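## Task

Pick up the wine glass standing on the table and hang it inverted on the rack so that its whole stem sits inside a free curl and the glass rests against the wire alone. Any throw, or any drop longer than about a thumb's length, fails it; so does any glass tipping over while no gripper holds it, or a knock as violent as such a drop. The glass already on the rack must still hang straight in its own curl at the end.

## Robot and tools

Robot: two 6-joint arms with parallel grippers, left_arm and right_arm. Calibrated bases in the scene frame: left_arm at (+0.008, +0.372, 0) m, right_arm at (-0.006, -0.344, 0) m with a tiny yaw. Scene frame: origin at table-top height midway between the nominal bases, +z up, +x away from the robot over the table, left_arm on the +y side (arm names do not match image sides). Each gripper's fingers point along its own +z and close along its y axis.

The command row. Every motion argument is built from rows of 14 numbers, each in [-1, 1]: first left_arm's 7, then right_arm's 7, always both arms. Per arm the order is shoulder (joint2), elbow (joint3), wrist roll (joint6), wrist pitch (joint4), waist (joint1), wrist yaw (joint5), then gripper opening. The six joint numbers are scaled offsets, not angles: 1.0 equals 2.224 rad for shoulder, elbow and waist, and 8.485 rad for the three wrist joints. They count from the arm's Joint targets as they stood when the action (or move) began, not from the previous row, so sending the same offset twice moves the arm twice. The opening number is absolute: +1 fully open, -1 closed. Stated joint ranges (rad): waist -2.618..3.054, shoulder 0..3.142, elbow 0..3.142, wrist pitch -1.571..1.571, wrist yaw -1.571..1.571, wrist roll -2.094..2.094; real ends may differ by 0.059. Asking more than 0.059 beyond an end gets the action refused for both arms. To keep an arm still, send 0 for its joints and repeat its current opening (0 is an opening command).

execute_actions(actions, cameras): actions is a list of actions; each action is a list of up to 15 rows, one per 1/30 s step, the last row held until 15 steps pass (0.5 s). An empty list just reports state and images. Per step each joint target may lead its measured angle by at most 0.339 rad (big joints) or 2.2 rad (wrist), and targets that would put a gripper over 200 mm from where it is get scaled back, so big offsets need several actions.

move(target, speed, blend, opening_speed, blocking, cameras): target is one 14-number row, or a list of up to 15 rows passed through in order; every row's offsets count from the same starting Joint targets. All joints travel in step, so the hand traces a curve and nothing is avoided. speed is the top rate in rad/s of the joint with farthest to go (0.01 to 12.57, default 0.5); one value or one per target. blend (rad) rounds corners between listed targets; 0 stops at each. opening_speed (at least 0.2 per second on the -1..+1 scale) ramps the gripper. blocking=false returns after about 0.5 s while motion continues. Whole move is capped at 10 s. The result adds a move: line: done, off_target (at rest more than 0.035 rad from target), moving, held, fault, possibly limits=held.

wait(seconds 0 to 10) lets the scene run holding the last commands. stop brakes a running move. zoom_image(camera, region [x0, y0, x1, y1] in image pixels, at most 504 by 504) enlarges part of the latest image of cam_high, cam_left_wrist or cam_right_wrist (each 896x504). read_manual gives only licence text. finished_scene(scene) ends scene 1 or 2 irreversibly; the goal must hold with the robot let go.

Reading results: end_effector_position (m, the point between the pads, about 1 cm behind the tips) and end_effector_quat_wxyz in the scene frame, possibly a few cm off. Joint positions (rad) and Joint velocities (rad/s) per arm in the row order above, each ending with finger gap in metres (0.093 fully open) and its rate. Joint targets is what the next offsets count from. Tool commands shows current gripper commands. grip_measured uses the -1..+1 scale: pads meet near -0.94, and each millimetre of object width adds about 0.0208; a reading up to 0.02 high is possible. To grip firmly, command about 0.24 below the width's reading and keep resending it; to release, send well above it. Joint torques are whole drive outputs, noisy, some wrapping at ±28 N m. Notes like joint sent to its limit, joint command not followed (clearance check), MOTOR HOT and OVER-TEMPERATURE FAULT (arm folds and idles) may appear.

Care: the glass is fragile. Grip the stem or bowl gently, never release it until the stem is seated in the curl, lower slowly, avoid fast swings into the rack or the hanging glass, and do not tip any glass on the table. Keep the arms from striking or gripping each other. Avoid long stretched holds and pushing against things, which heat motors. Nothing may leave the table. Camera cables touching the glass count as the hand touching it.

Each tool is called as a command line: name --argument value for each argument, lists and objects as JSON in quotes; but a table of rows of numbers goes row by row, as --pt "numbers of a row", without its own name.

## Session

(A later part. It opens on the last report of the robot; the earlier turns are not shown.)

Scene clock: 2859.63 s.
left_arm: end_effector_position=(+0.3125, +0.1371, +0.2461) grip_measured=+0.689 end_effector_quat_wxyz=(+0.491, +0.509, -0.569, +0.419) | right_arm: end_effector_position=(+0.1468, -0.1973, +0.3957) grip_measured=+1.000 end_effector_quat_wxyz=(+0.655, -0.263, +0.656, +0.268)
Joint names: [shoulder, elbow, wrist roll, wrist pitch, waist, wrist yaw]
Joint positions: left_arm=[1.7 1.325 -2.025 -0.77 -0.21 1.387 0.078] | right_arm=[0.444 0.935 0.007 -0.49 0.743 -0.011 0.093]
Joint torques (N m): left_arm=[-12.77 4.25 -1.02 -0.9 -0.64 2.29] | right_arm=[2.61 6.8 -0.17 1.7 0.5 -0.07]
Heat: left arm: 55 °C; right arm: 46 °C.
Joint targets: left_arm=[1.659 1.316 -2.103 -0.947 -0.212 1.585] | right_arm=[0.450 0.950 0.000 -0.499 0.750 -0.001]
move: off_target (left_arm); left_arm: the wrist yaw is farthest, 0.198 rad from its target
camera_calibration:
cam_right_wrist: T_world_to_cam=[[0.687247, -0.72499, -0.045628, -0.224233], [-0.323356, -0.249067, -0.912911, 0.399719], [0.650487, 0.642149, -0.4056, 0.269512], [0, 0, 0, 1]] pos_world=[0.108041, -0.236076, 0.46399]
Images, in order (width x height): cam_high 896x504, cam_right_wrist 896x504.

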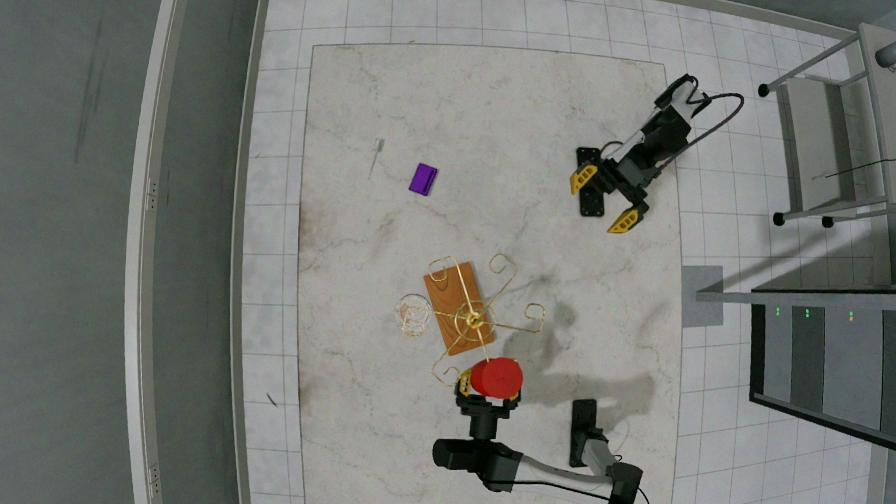

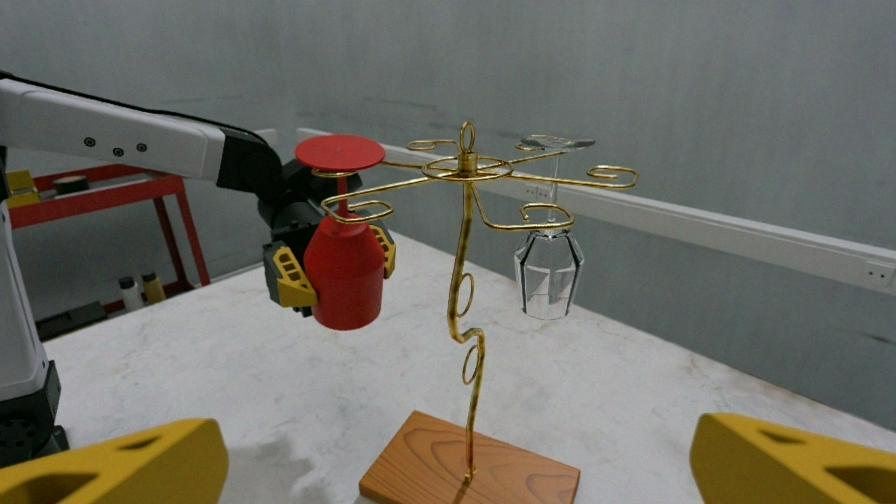

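move --target '[0,0,0,0,0,0,0.735, 0,0,0,0,0,0,1]' --opening_speed 0.2 --cameras '["cam_right_wrist", "cam_high"]'

zoom_image --camera "cam_right_wrist" --region '[256, 120, 436, 340]'

Scene clock: 2868.60 s.
left_arm: end_effector_position=(+0.3124, +0.1370, +0.2463) grip_measured=+0.733 end_effector_quat_wxyz=(+0.491, +0.509, -0.569, +0.420) | right_arm: end_effector_position=(+0.1468, -0.1973, +0.3957) grip_measured=+1.000 end_effector_quat_wxyz=(+0.655, -0.263, +0.656, +0.268)
Joint names: [shoulder, elbow, wrist roll, wrist pitch, waist, wrist yaw]
Joint positions: left_arm=[1.699 1.325 -2.025 -0.77 -0.21 1.388 0.08] | right_arm=[0.444 0.935 0.007 -0.49 0.743 -0.011 0.093]
Joint torques (N m): left_arm=[-12.52 4.4 -0.95 -0.86 -0.53 2.29] | right_arm=[2.59 6.68 -0.21 1.66 0.53 -0.04]
Heat: left arm: 55 °C; right arm: 46 °C.
Joint targets: left_arm=[1.659 1.316 -2.103 -0.947 -0.212 1.585] | right_arm=[0.450 0.950 0.000 -0.499 0.750 -0.001]
move: off_target (left_arm); left_arm: the wrist yaw is farthest, 0.197 rad from its target
camera_calibration:
cam_right_wrist: T_world_to_cam=[[0.687247, -0.72499, -0.045628, -0.224233], [-0.323356, -0.249067, -0.912911, 0.399719], [0.650487, 0.642149, -0.4056, 0.269512], [0, 0, 0, 1]] pos_world=[0.108041, -0.236076, 0.46399]
Images, in order (width x height): cam_high 896x504, cam_right_wrist 896x504.

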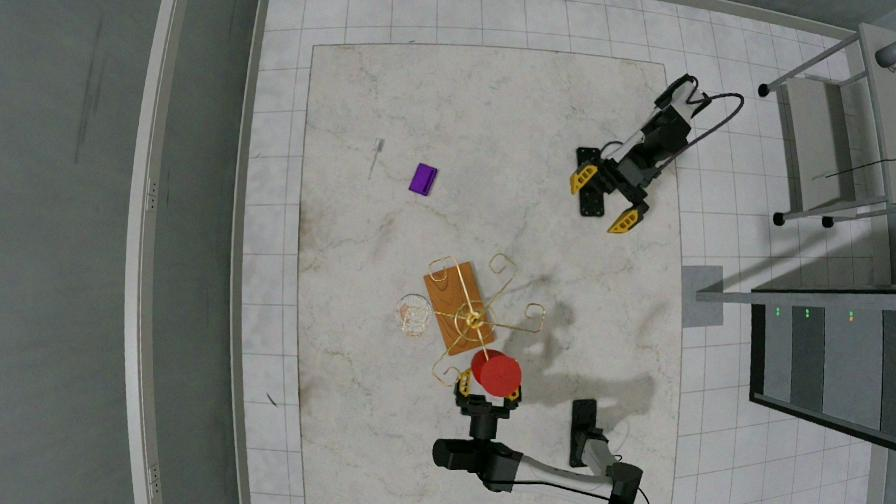

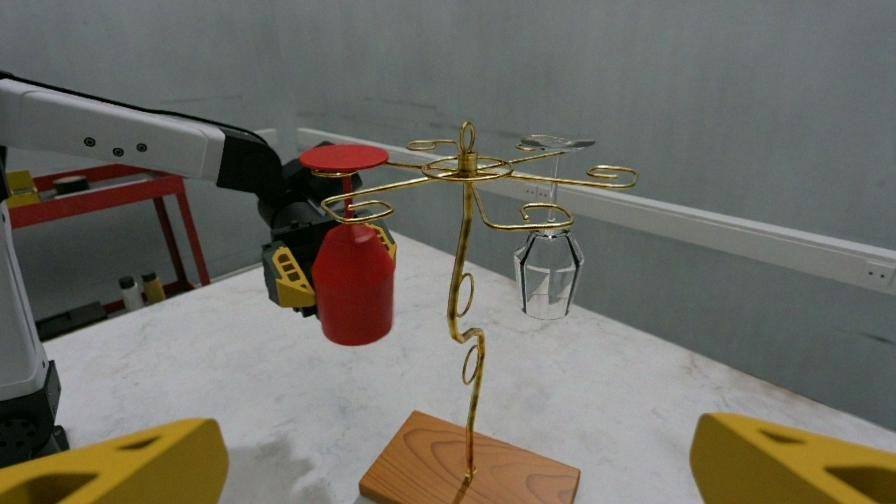

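Scaled by 2.291 from the camera's 896x504 image, which has a finer 1280x720 frame.

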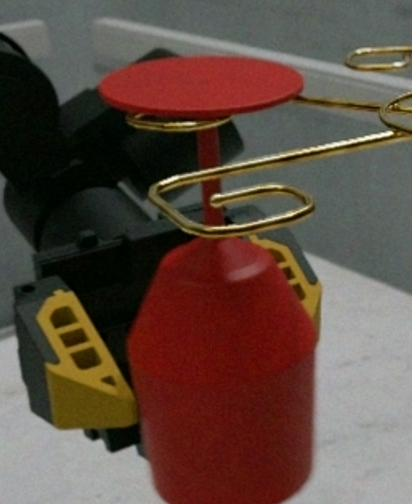

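wait --seconds 0.5 --cameras '["cam_right_wrist", "cam_high"]'

zoom_image --camera "cam_right_wrist" --region '[256, 120, 436, 360]'

zoom_image --camera "cam_high" --region '[450, 320, 550, 420]'

Scene clock: 2877.43 s.
left_arm: end_effector_position=(+0.3119, +0.1372, +0.2476) grip_measured=+0.733 end_effector_quat_wxyz=(+0.490, +0.508, -0.570, +0.421) | right_arm: end_effector_position=(+0.1468, -0.1973, +0.3957) grip_measured=+1.000 end_effector_quat_wxyz=(+0.655, -0.263, +0.656, +0.268)
Joint names: [shoulder, elbow, wrist roll, wrist pitch, waist, wrist yaw]
Joint positions: left_arm=[1.696 1.325 -2.025 -0.77 -0.21 1.388 0.08] | right_arm=[0.444 0.935 0.007 -0.49 0.743 -0.011 0.093]
Joint torques (N m): left_arm=[-12.18 4.51 -1 -0.91 -0.83 2.29] | right_arm=[2.69 6.71 -0.17 1.69 0.43 -0.04]
Heat: left arm: 55 °C; right arm: 46 °C.
Joint targets: left_arm=[1.658 1.316 -2.103 -0.947 -0.212 1.585] | right_arm=[0.450 0.950 0.000 -0.499 0.750 -0.001]
Tool commands: left_gripper/opening=+0.735 right_gripper/opening=+1.0
wait: 0.50 s; at rest from the start
camera_calibration:
cam_right_wrist: T_world_to_cam=[[0.687247, -0.72499, -0.045628, -0.224233], [-0.323356, -0.249067, -0.912911, 0.399719], [0.650487, 0.642149, -0.4056, 0.269512], [0, 0, 0, 1]] pos_world=[0.108041, -0.236076, 0.46399]
Images, in order (width x height): cam_high 896x504, cam_right_wrist 896x504.

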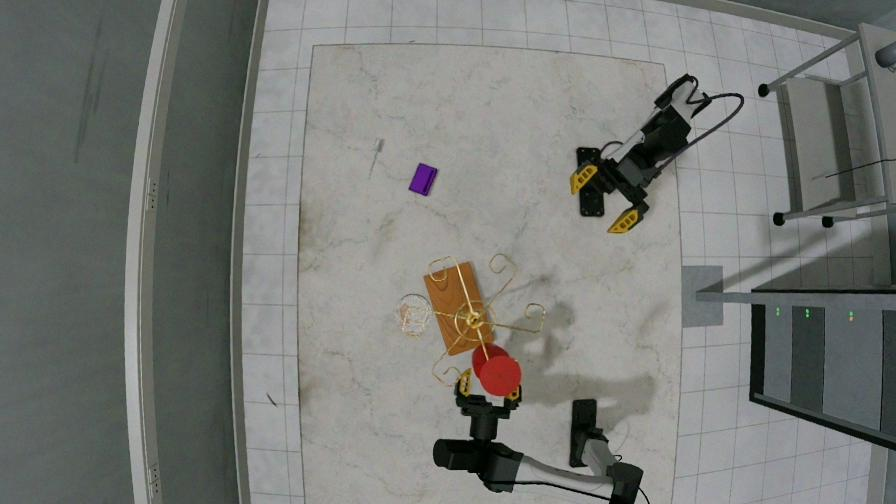

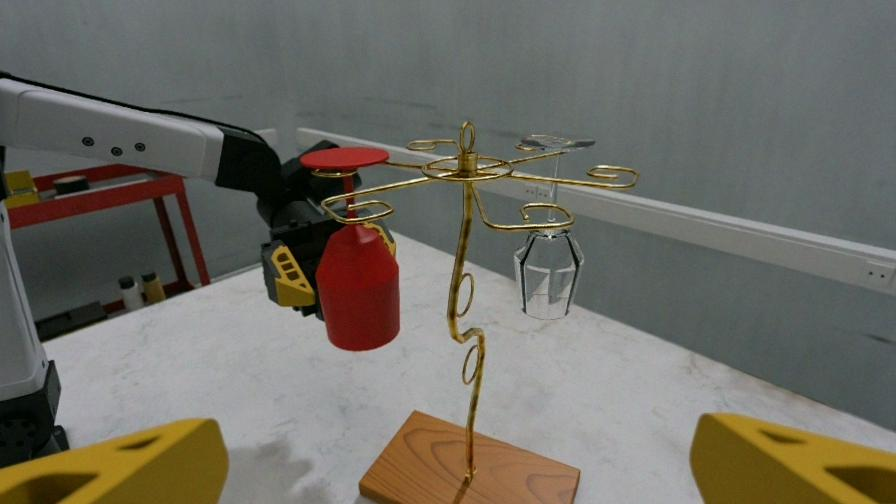

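Scaled by 2.100 from the camera's 896x504 image, which has a finer 1280x720 frame.

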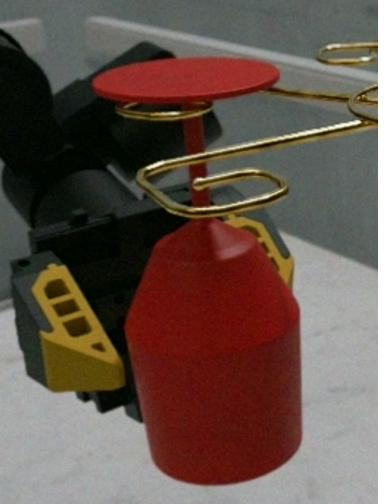

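Scaled by 5.040 from the camera's 896x504 image, which has a finer 1280x720 frame.

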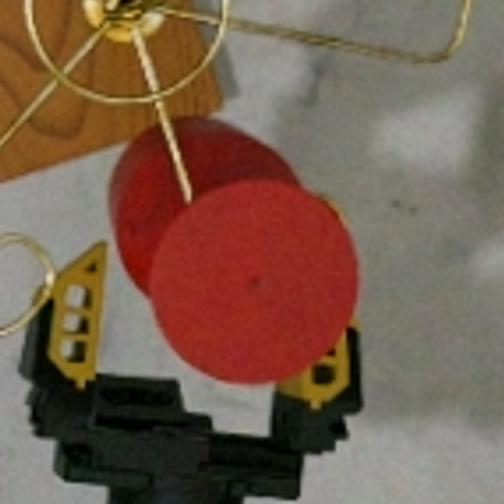

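move --target '[0,0,0,0,0,0,1, 0,0,0,0,0,0,1]' --opening_speed 0.3 --cameras '["cam_right_wrist", "cam_high", "cam_left_wrist"]'

zoom_image --camera "cam_high" --region '[450, 320, 550, 420]'

zoom_image --camera "cam_right_wrist" --region '[256, 120, 436, 360]'

Scene clock: 2919.43 s.
left_arm: end_effector_position=(+0.3119, +0.1372, +0.2476) grip_measured=+1.000 end_effector_quat_wxyz=(+0.490, +0.508, -0.570, +0.421) | right_arm: end_effector_position=(+0.1468, -0.1973, +0.3957) grip_measured=+1.000 end_effector_quat_wxyz=(+0.655, -0.263, +0.656, +0.268)
Joint names: [shoulder, elbow, wrist roll, wrist pitch, waist, wrist yaw]
Joint positions: left_arm=[1.696 1.325 -2.025 -0.77 -0.21 1.388 0.093] | right_arm=[0.444 0.935 0.007 -0.49 0.743 -0.011 0.093]
Joint torques (N m): left_arm=[-12.33 4.3 -0.98 -0.88 -0.59 2.27] | right_arm=[2.67 6.68 -0.14 1.71 0.47 -0.09]
Heat: left arm: 55 °C; right arm: 46 °C.
Joint targets: left_arm=[1.658 1.316 -2.103 -0.947 -0.212 1.585] | right_arm=[0.450 0.950 0.000 -0.499 0.750 -0.001]
move: off_target (left_arm); left_arm: the wrist yaw is farthest, 0.197 rad from its target
camera_calibration:
cam_left_wrist: T_world_to_cam=[[0.992579, -0.121425, -0.00648799, -0.290016], [0.0371017, 0.25161, 0.967117, -0.245321], [-0.1158, -0.960181, 0.254248, 0.185431], [0, 0, 0, 1]] pos_world=[0.318439, 0.204557, 0.188227]
cam_right_wrist: T_world_to_cam=[[0.687247, -0.72499, -0.045628, -0.224233], [-0.323356, -0.249067, -0.912911, 0.399719], [0.650487, 0.642149, -0.4056, 0.269512], [0, 0, 0, 1]] pos_world=[0.108041, -0.236076, 0.46399]

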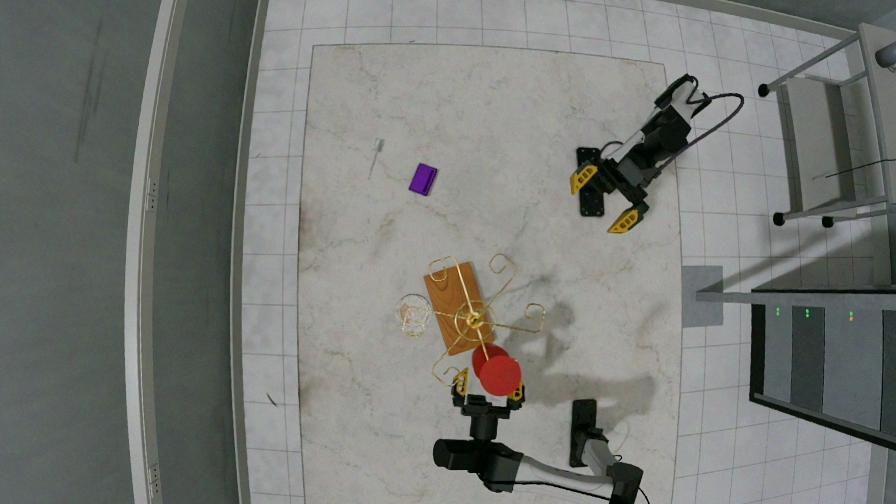

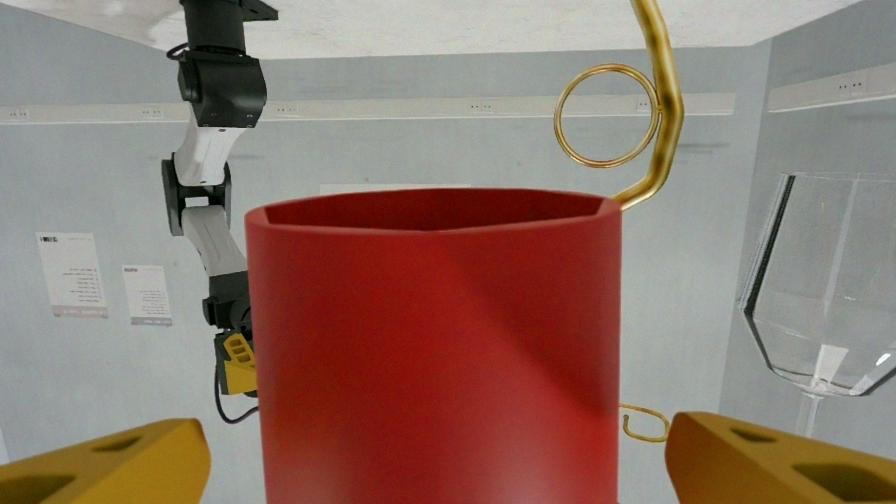

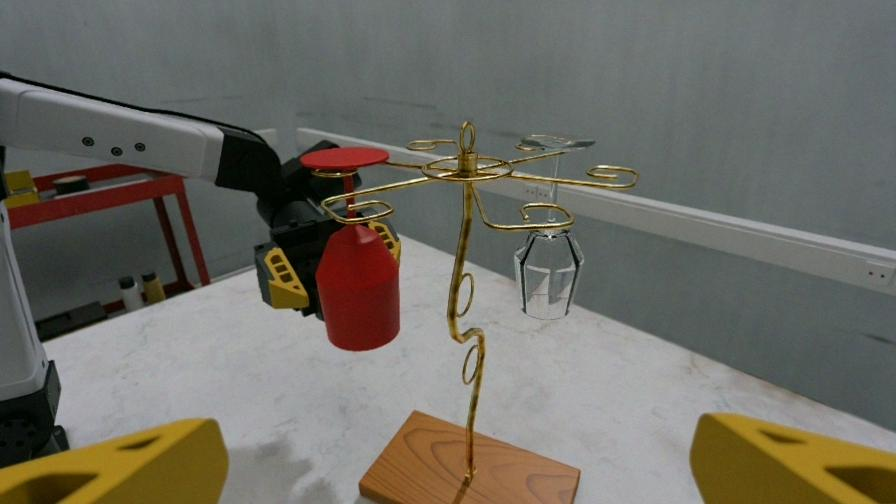

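Scaled by 5.040 from the camera's 896x504 image, which has a finer 1280x720 frame.

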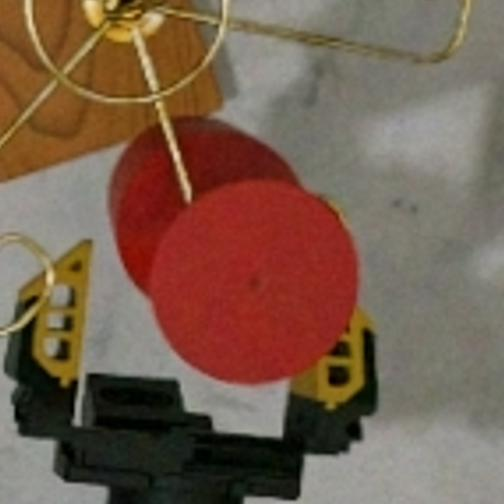

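Scaled by 2.100 from the camera's 896x504 image, which has a finer 1280x720 frame.

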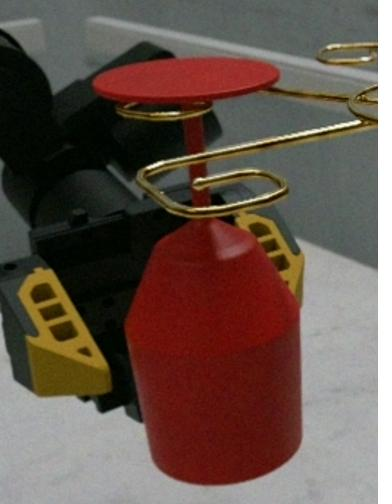

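move --pt "-0.0295 -0.0324 0 0 0.0549 0 1 0 0 0 0 0 0 1" --pt "-0.0518 -0.0555 0 0 0.1099 0 1 0 0 0 0 0 0 1" --speed 0.1 --blend '[0.02, 0]' --cameras '["cam_right_wrist", "cam_high", "cam_left_wrist"]'

zoom_image --camera "cam_high" --region '[450, 320, 550, 420]'

zoom_image --camera "cam_right_wrist" --region '[276, 120, 416, 280]'

Scene clock: 2963.47 s.
left_arm: end_effector_position=(+0.3268, +0.2148, +0.2485) grip_measured=+1.000 end_effector_quat_wxyz=(+0.437, +0.573, -0.505, +0.475) | right_arm: end_effector_position=(+0.1468, -0.1973, +0.3957) grip_measured=+1.000 end_effector_quat_wxyz=(+0.655, -0.263, +0.656, +0.268)
Joint names: [shoulder, elbow, wrist roll, wrist pitch, waist, wrist yaw]
Joint positions: left_arm=[1.576 1.202 -2.025 -0.77 0.028 1.388 0.093] | right_arm=[0.444 0.935 0.007 -0.49 0.743 -0.011 0.093]
Joint torques (N m): left_arm=[-10.44 4.29 -0.99 -0.89 -0.2 2.26] | right_arm=[2.71 6.65 -0.15 1.71 0.47 -0.1]
Heat: left arm: 55 °C; right arm: 46 °C.
Joint targets: left_arm=[1.543 1.193 -2.103 -0.947 0.032 1.585] | right_arm=[0.450 0.950 0.000 -0.499 0.750 -0.001]
move: off_target (left_arm); left_arm: the wrist yaw is farthest, 0.197 rad from its target
camera_calibration:
cam_left_wrist: T_world_to_cam=[[0.993151, 0.116407, -0.00998586, -0.345791], [-0.0199764, 0.253399, 0.967155, -0.248096], [0.115114, -0.960332, 0.253989, 0.186074], [0, 0, 0, 1]] pos_world=[0.317047, 0.281812, 0.189234]
cam_right_wrist: T_world_to_cam=[[0.687247, -0.72499, -0.045628, -0.224233], [-0.323356, -0.249067, -0.912911, 0.399719], [0.650487, 0.642149, -0.4056, 0.269512], [0, 0, 0, 1]] pos_world=[0.108041, -0.236076, 0.46399]

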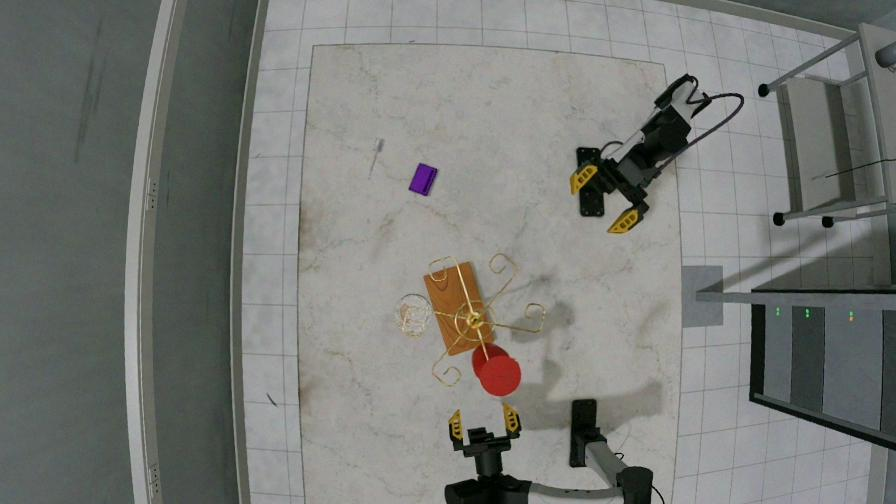

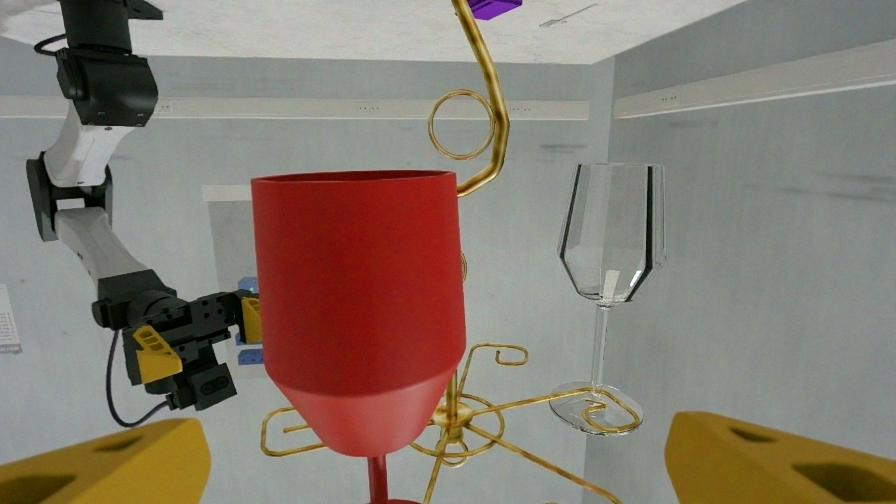

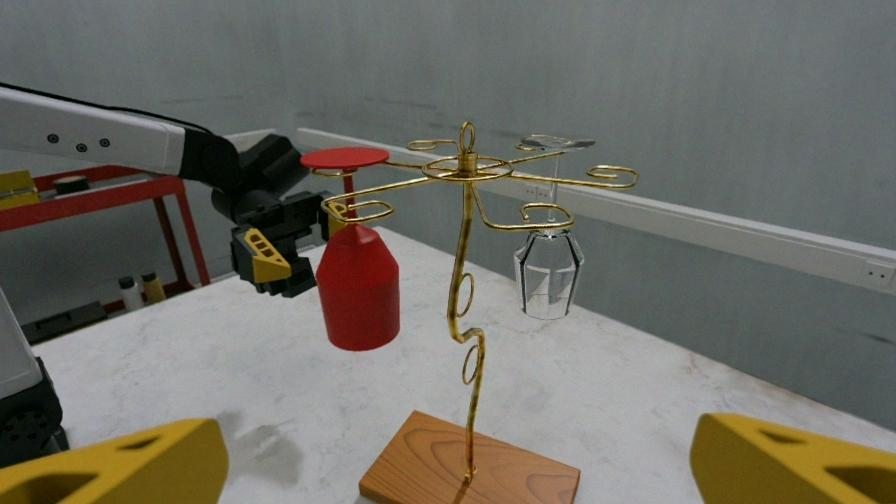

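Scaled by 5.040 from the camera's 896x504 image, which has a finer 1280x720 frame.

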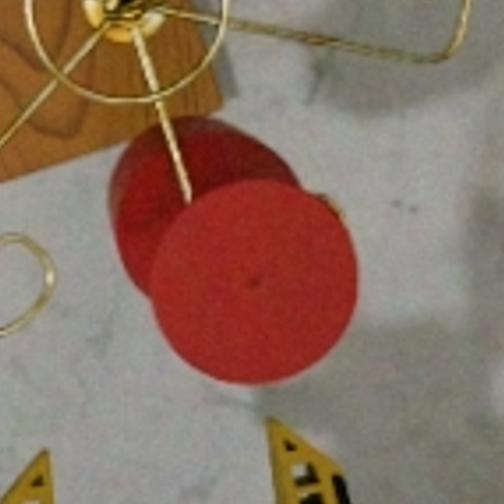

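Scaled by 3.150 from the camera's 896x504 image, which has a finer 1280x720 frame.

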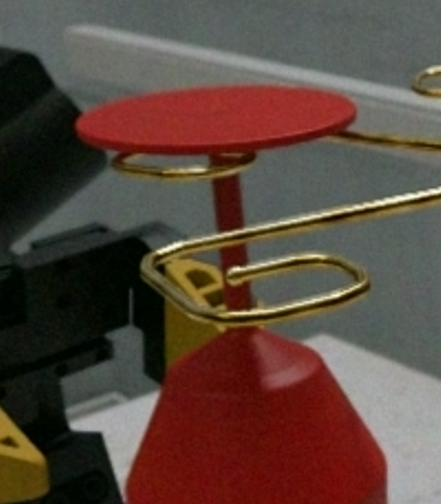

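move --target '[0,0,0.05,0.06,0.12,-0.05,1, 0,0,0,0,0,0,1]' --speed 0.5 --cameras '["cam_right_wrist", "cam_high"]'

zoom_image --camera "cam_right_wrist" --region '[276, 120, 416, 360]'

zoom_image --camera "cam_high" --region '[450, 320, 550, 420]'

Scene clock: 3016.53 s.
left_arm: end_effector_position=(+0.4031, +0.3305, +0.2408) grip_measured=+1.000 end_effector_quat_wxyz=(-0.096, -0.540, +0.593, -0.589) | right_arm: end_effector_position=(+0.1468, -0.1973, +0.3957) grip_measured=+1.000 end_effector_quat_wxyz=(+0.655, -0.263, +0.656, +0.268)
Joint names: [shoulder, elbow, wrist roll, wrist pitch, waist, wrist yaw]
Joint positions: left_arm=[1.576 1.201 -1.686 -0.452 0.298 1.169 0.093] | right_arm=[0.444 0.935 0.007 -0.49 0.743 -0.011 0.093]
Joint torques (N m): left_arm=[-11.17 4.53 0.09 1.41 -0.44 0.25] | right_arm=[2.62 6.65 -0.15 1.68 0.58 -0.06]
Heat: left arm: 55 °C; right arm: 46 °C.
Joint targets: left_arm=[1.543 1.193 -1.678 -0.438 0.299 1.161] | right_arm=[0.450 0.950 0.000 -0.499 0.750 -0.001]
move: done
camera_calibration:
cam_right_wrist: T_world_to_cam=[[0.687247, -0.72499, -0.045628, -0.224233], [-0.323356, -0.249067, -0.912911, 0.399719], [0.650487, 0.642149, -0.4056, 0.269512], [0, 0, 0, 1]] pos_world=[0.108041, -0.236076, 0.46399]
Images, in order (width x height): cam_high 896x504, cam_right_wrist 896x504.

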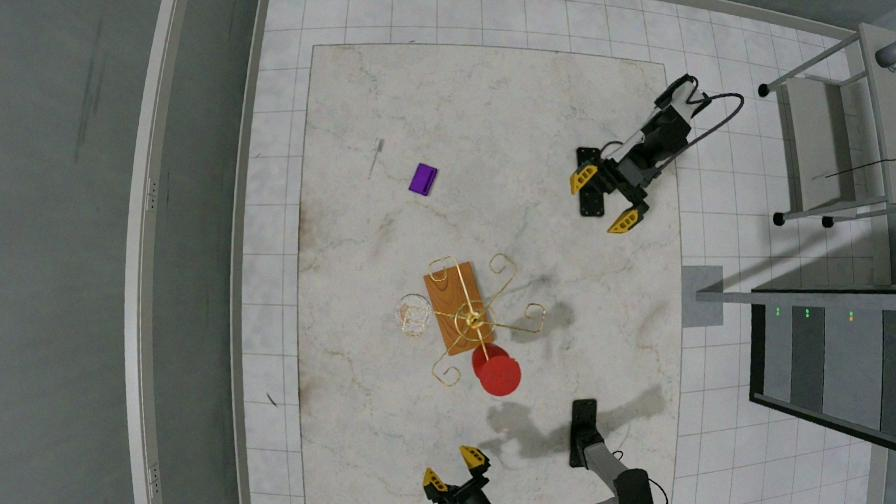

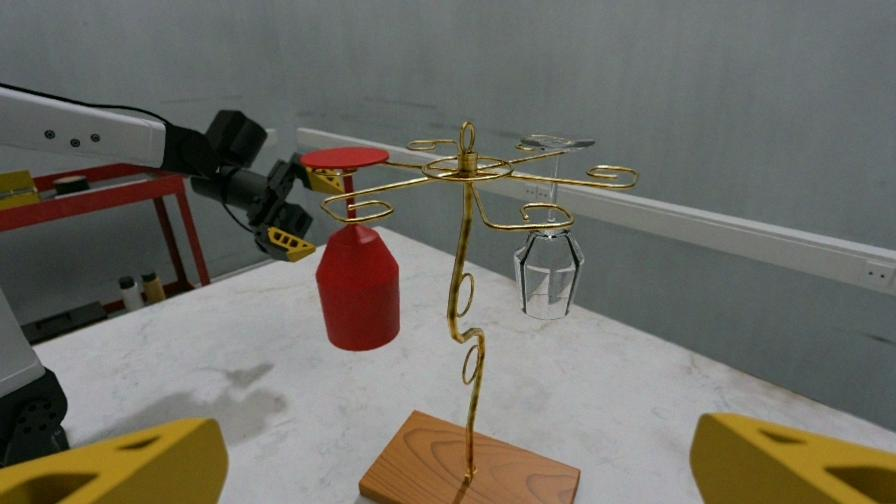

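Scaled by 2.100 from the camera's 896x504 image, which has a finer 1280x720 frame.

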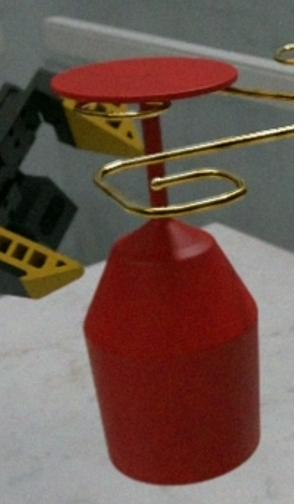

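Scaled by 5.040 from the camera's 896x504 image, which has a finer 1280x720 frame.

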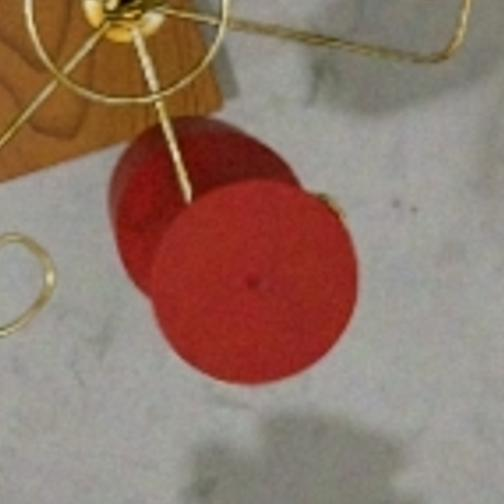

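finished_scene --scene 1

The scene is finished: the task was done.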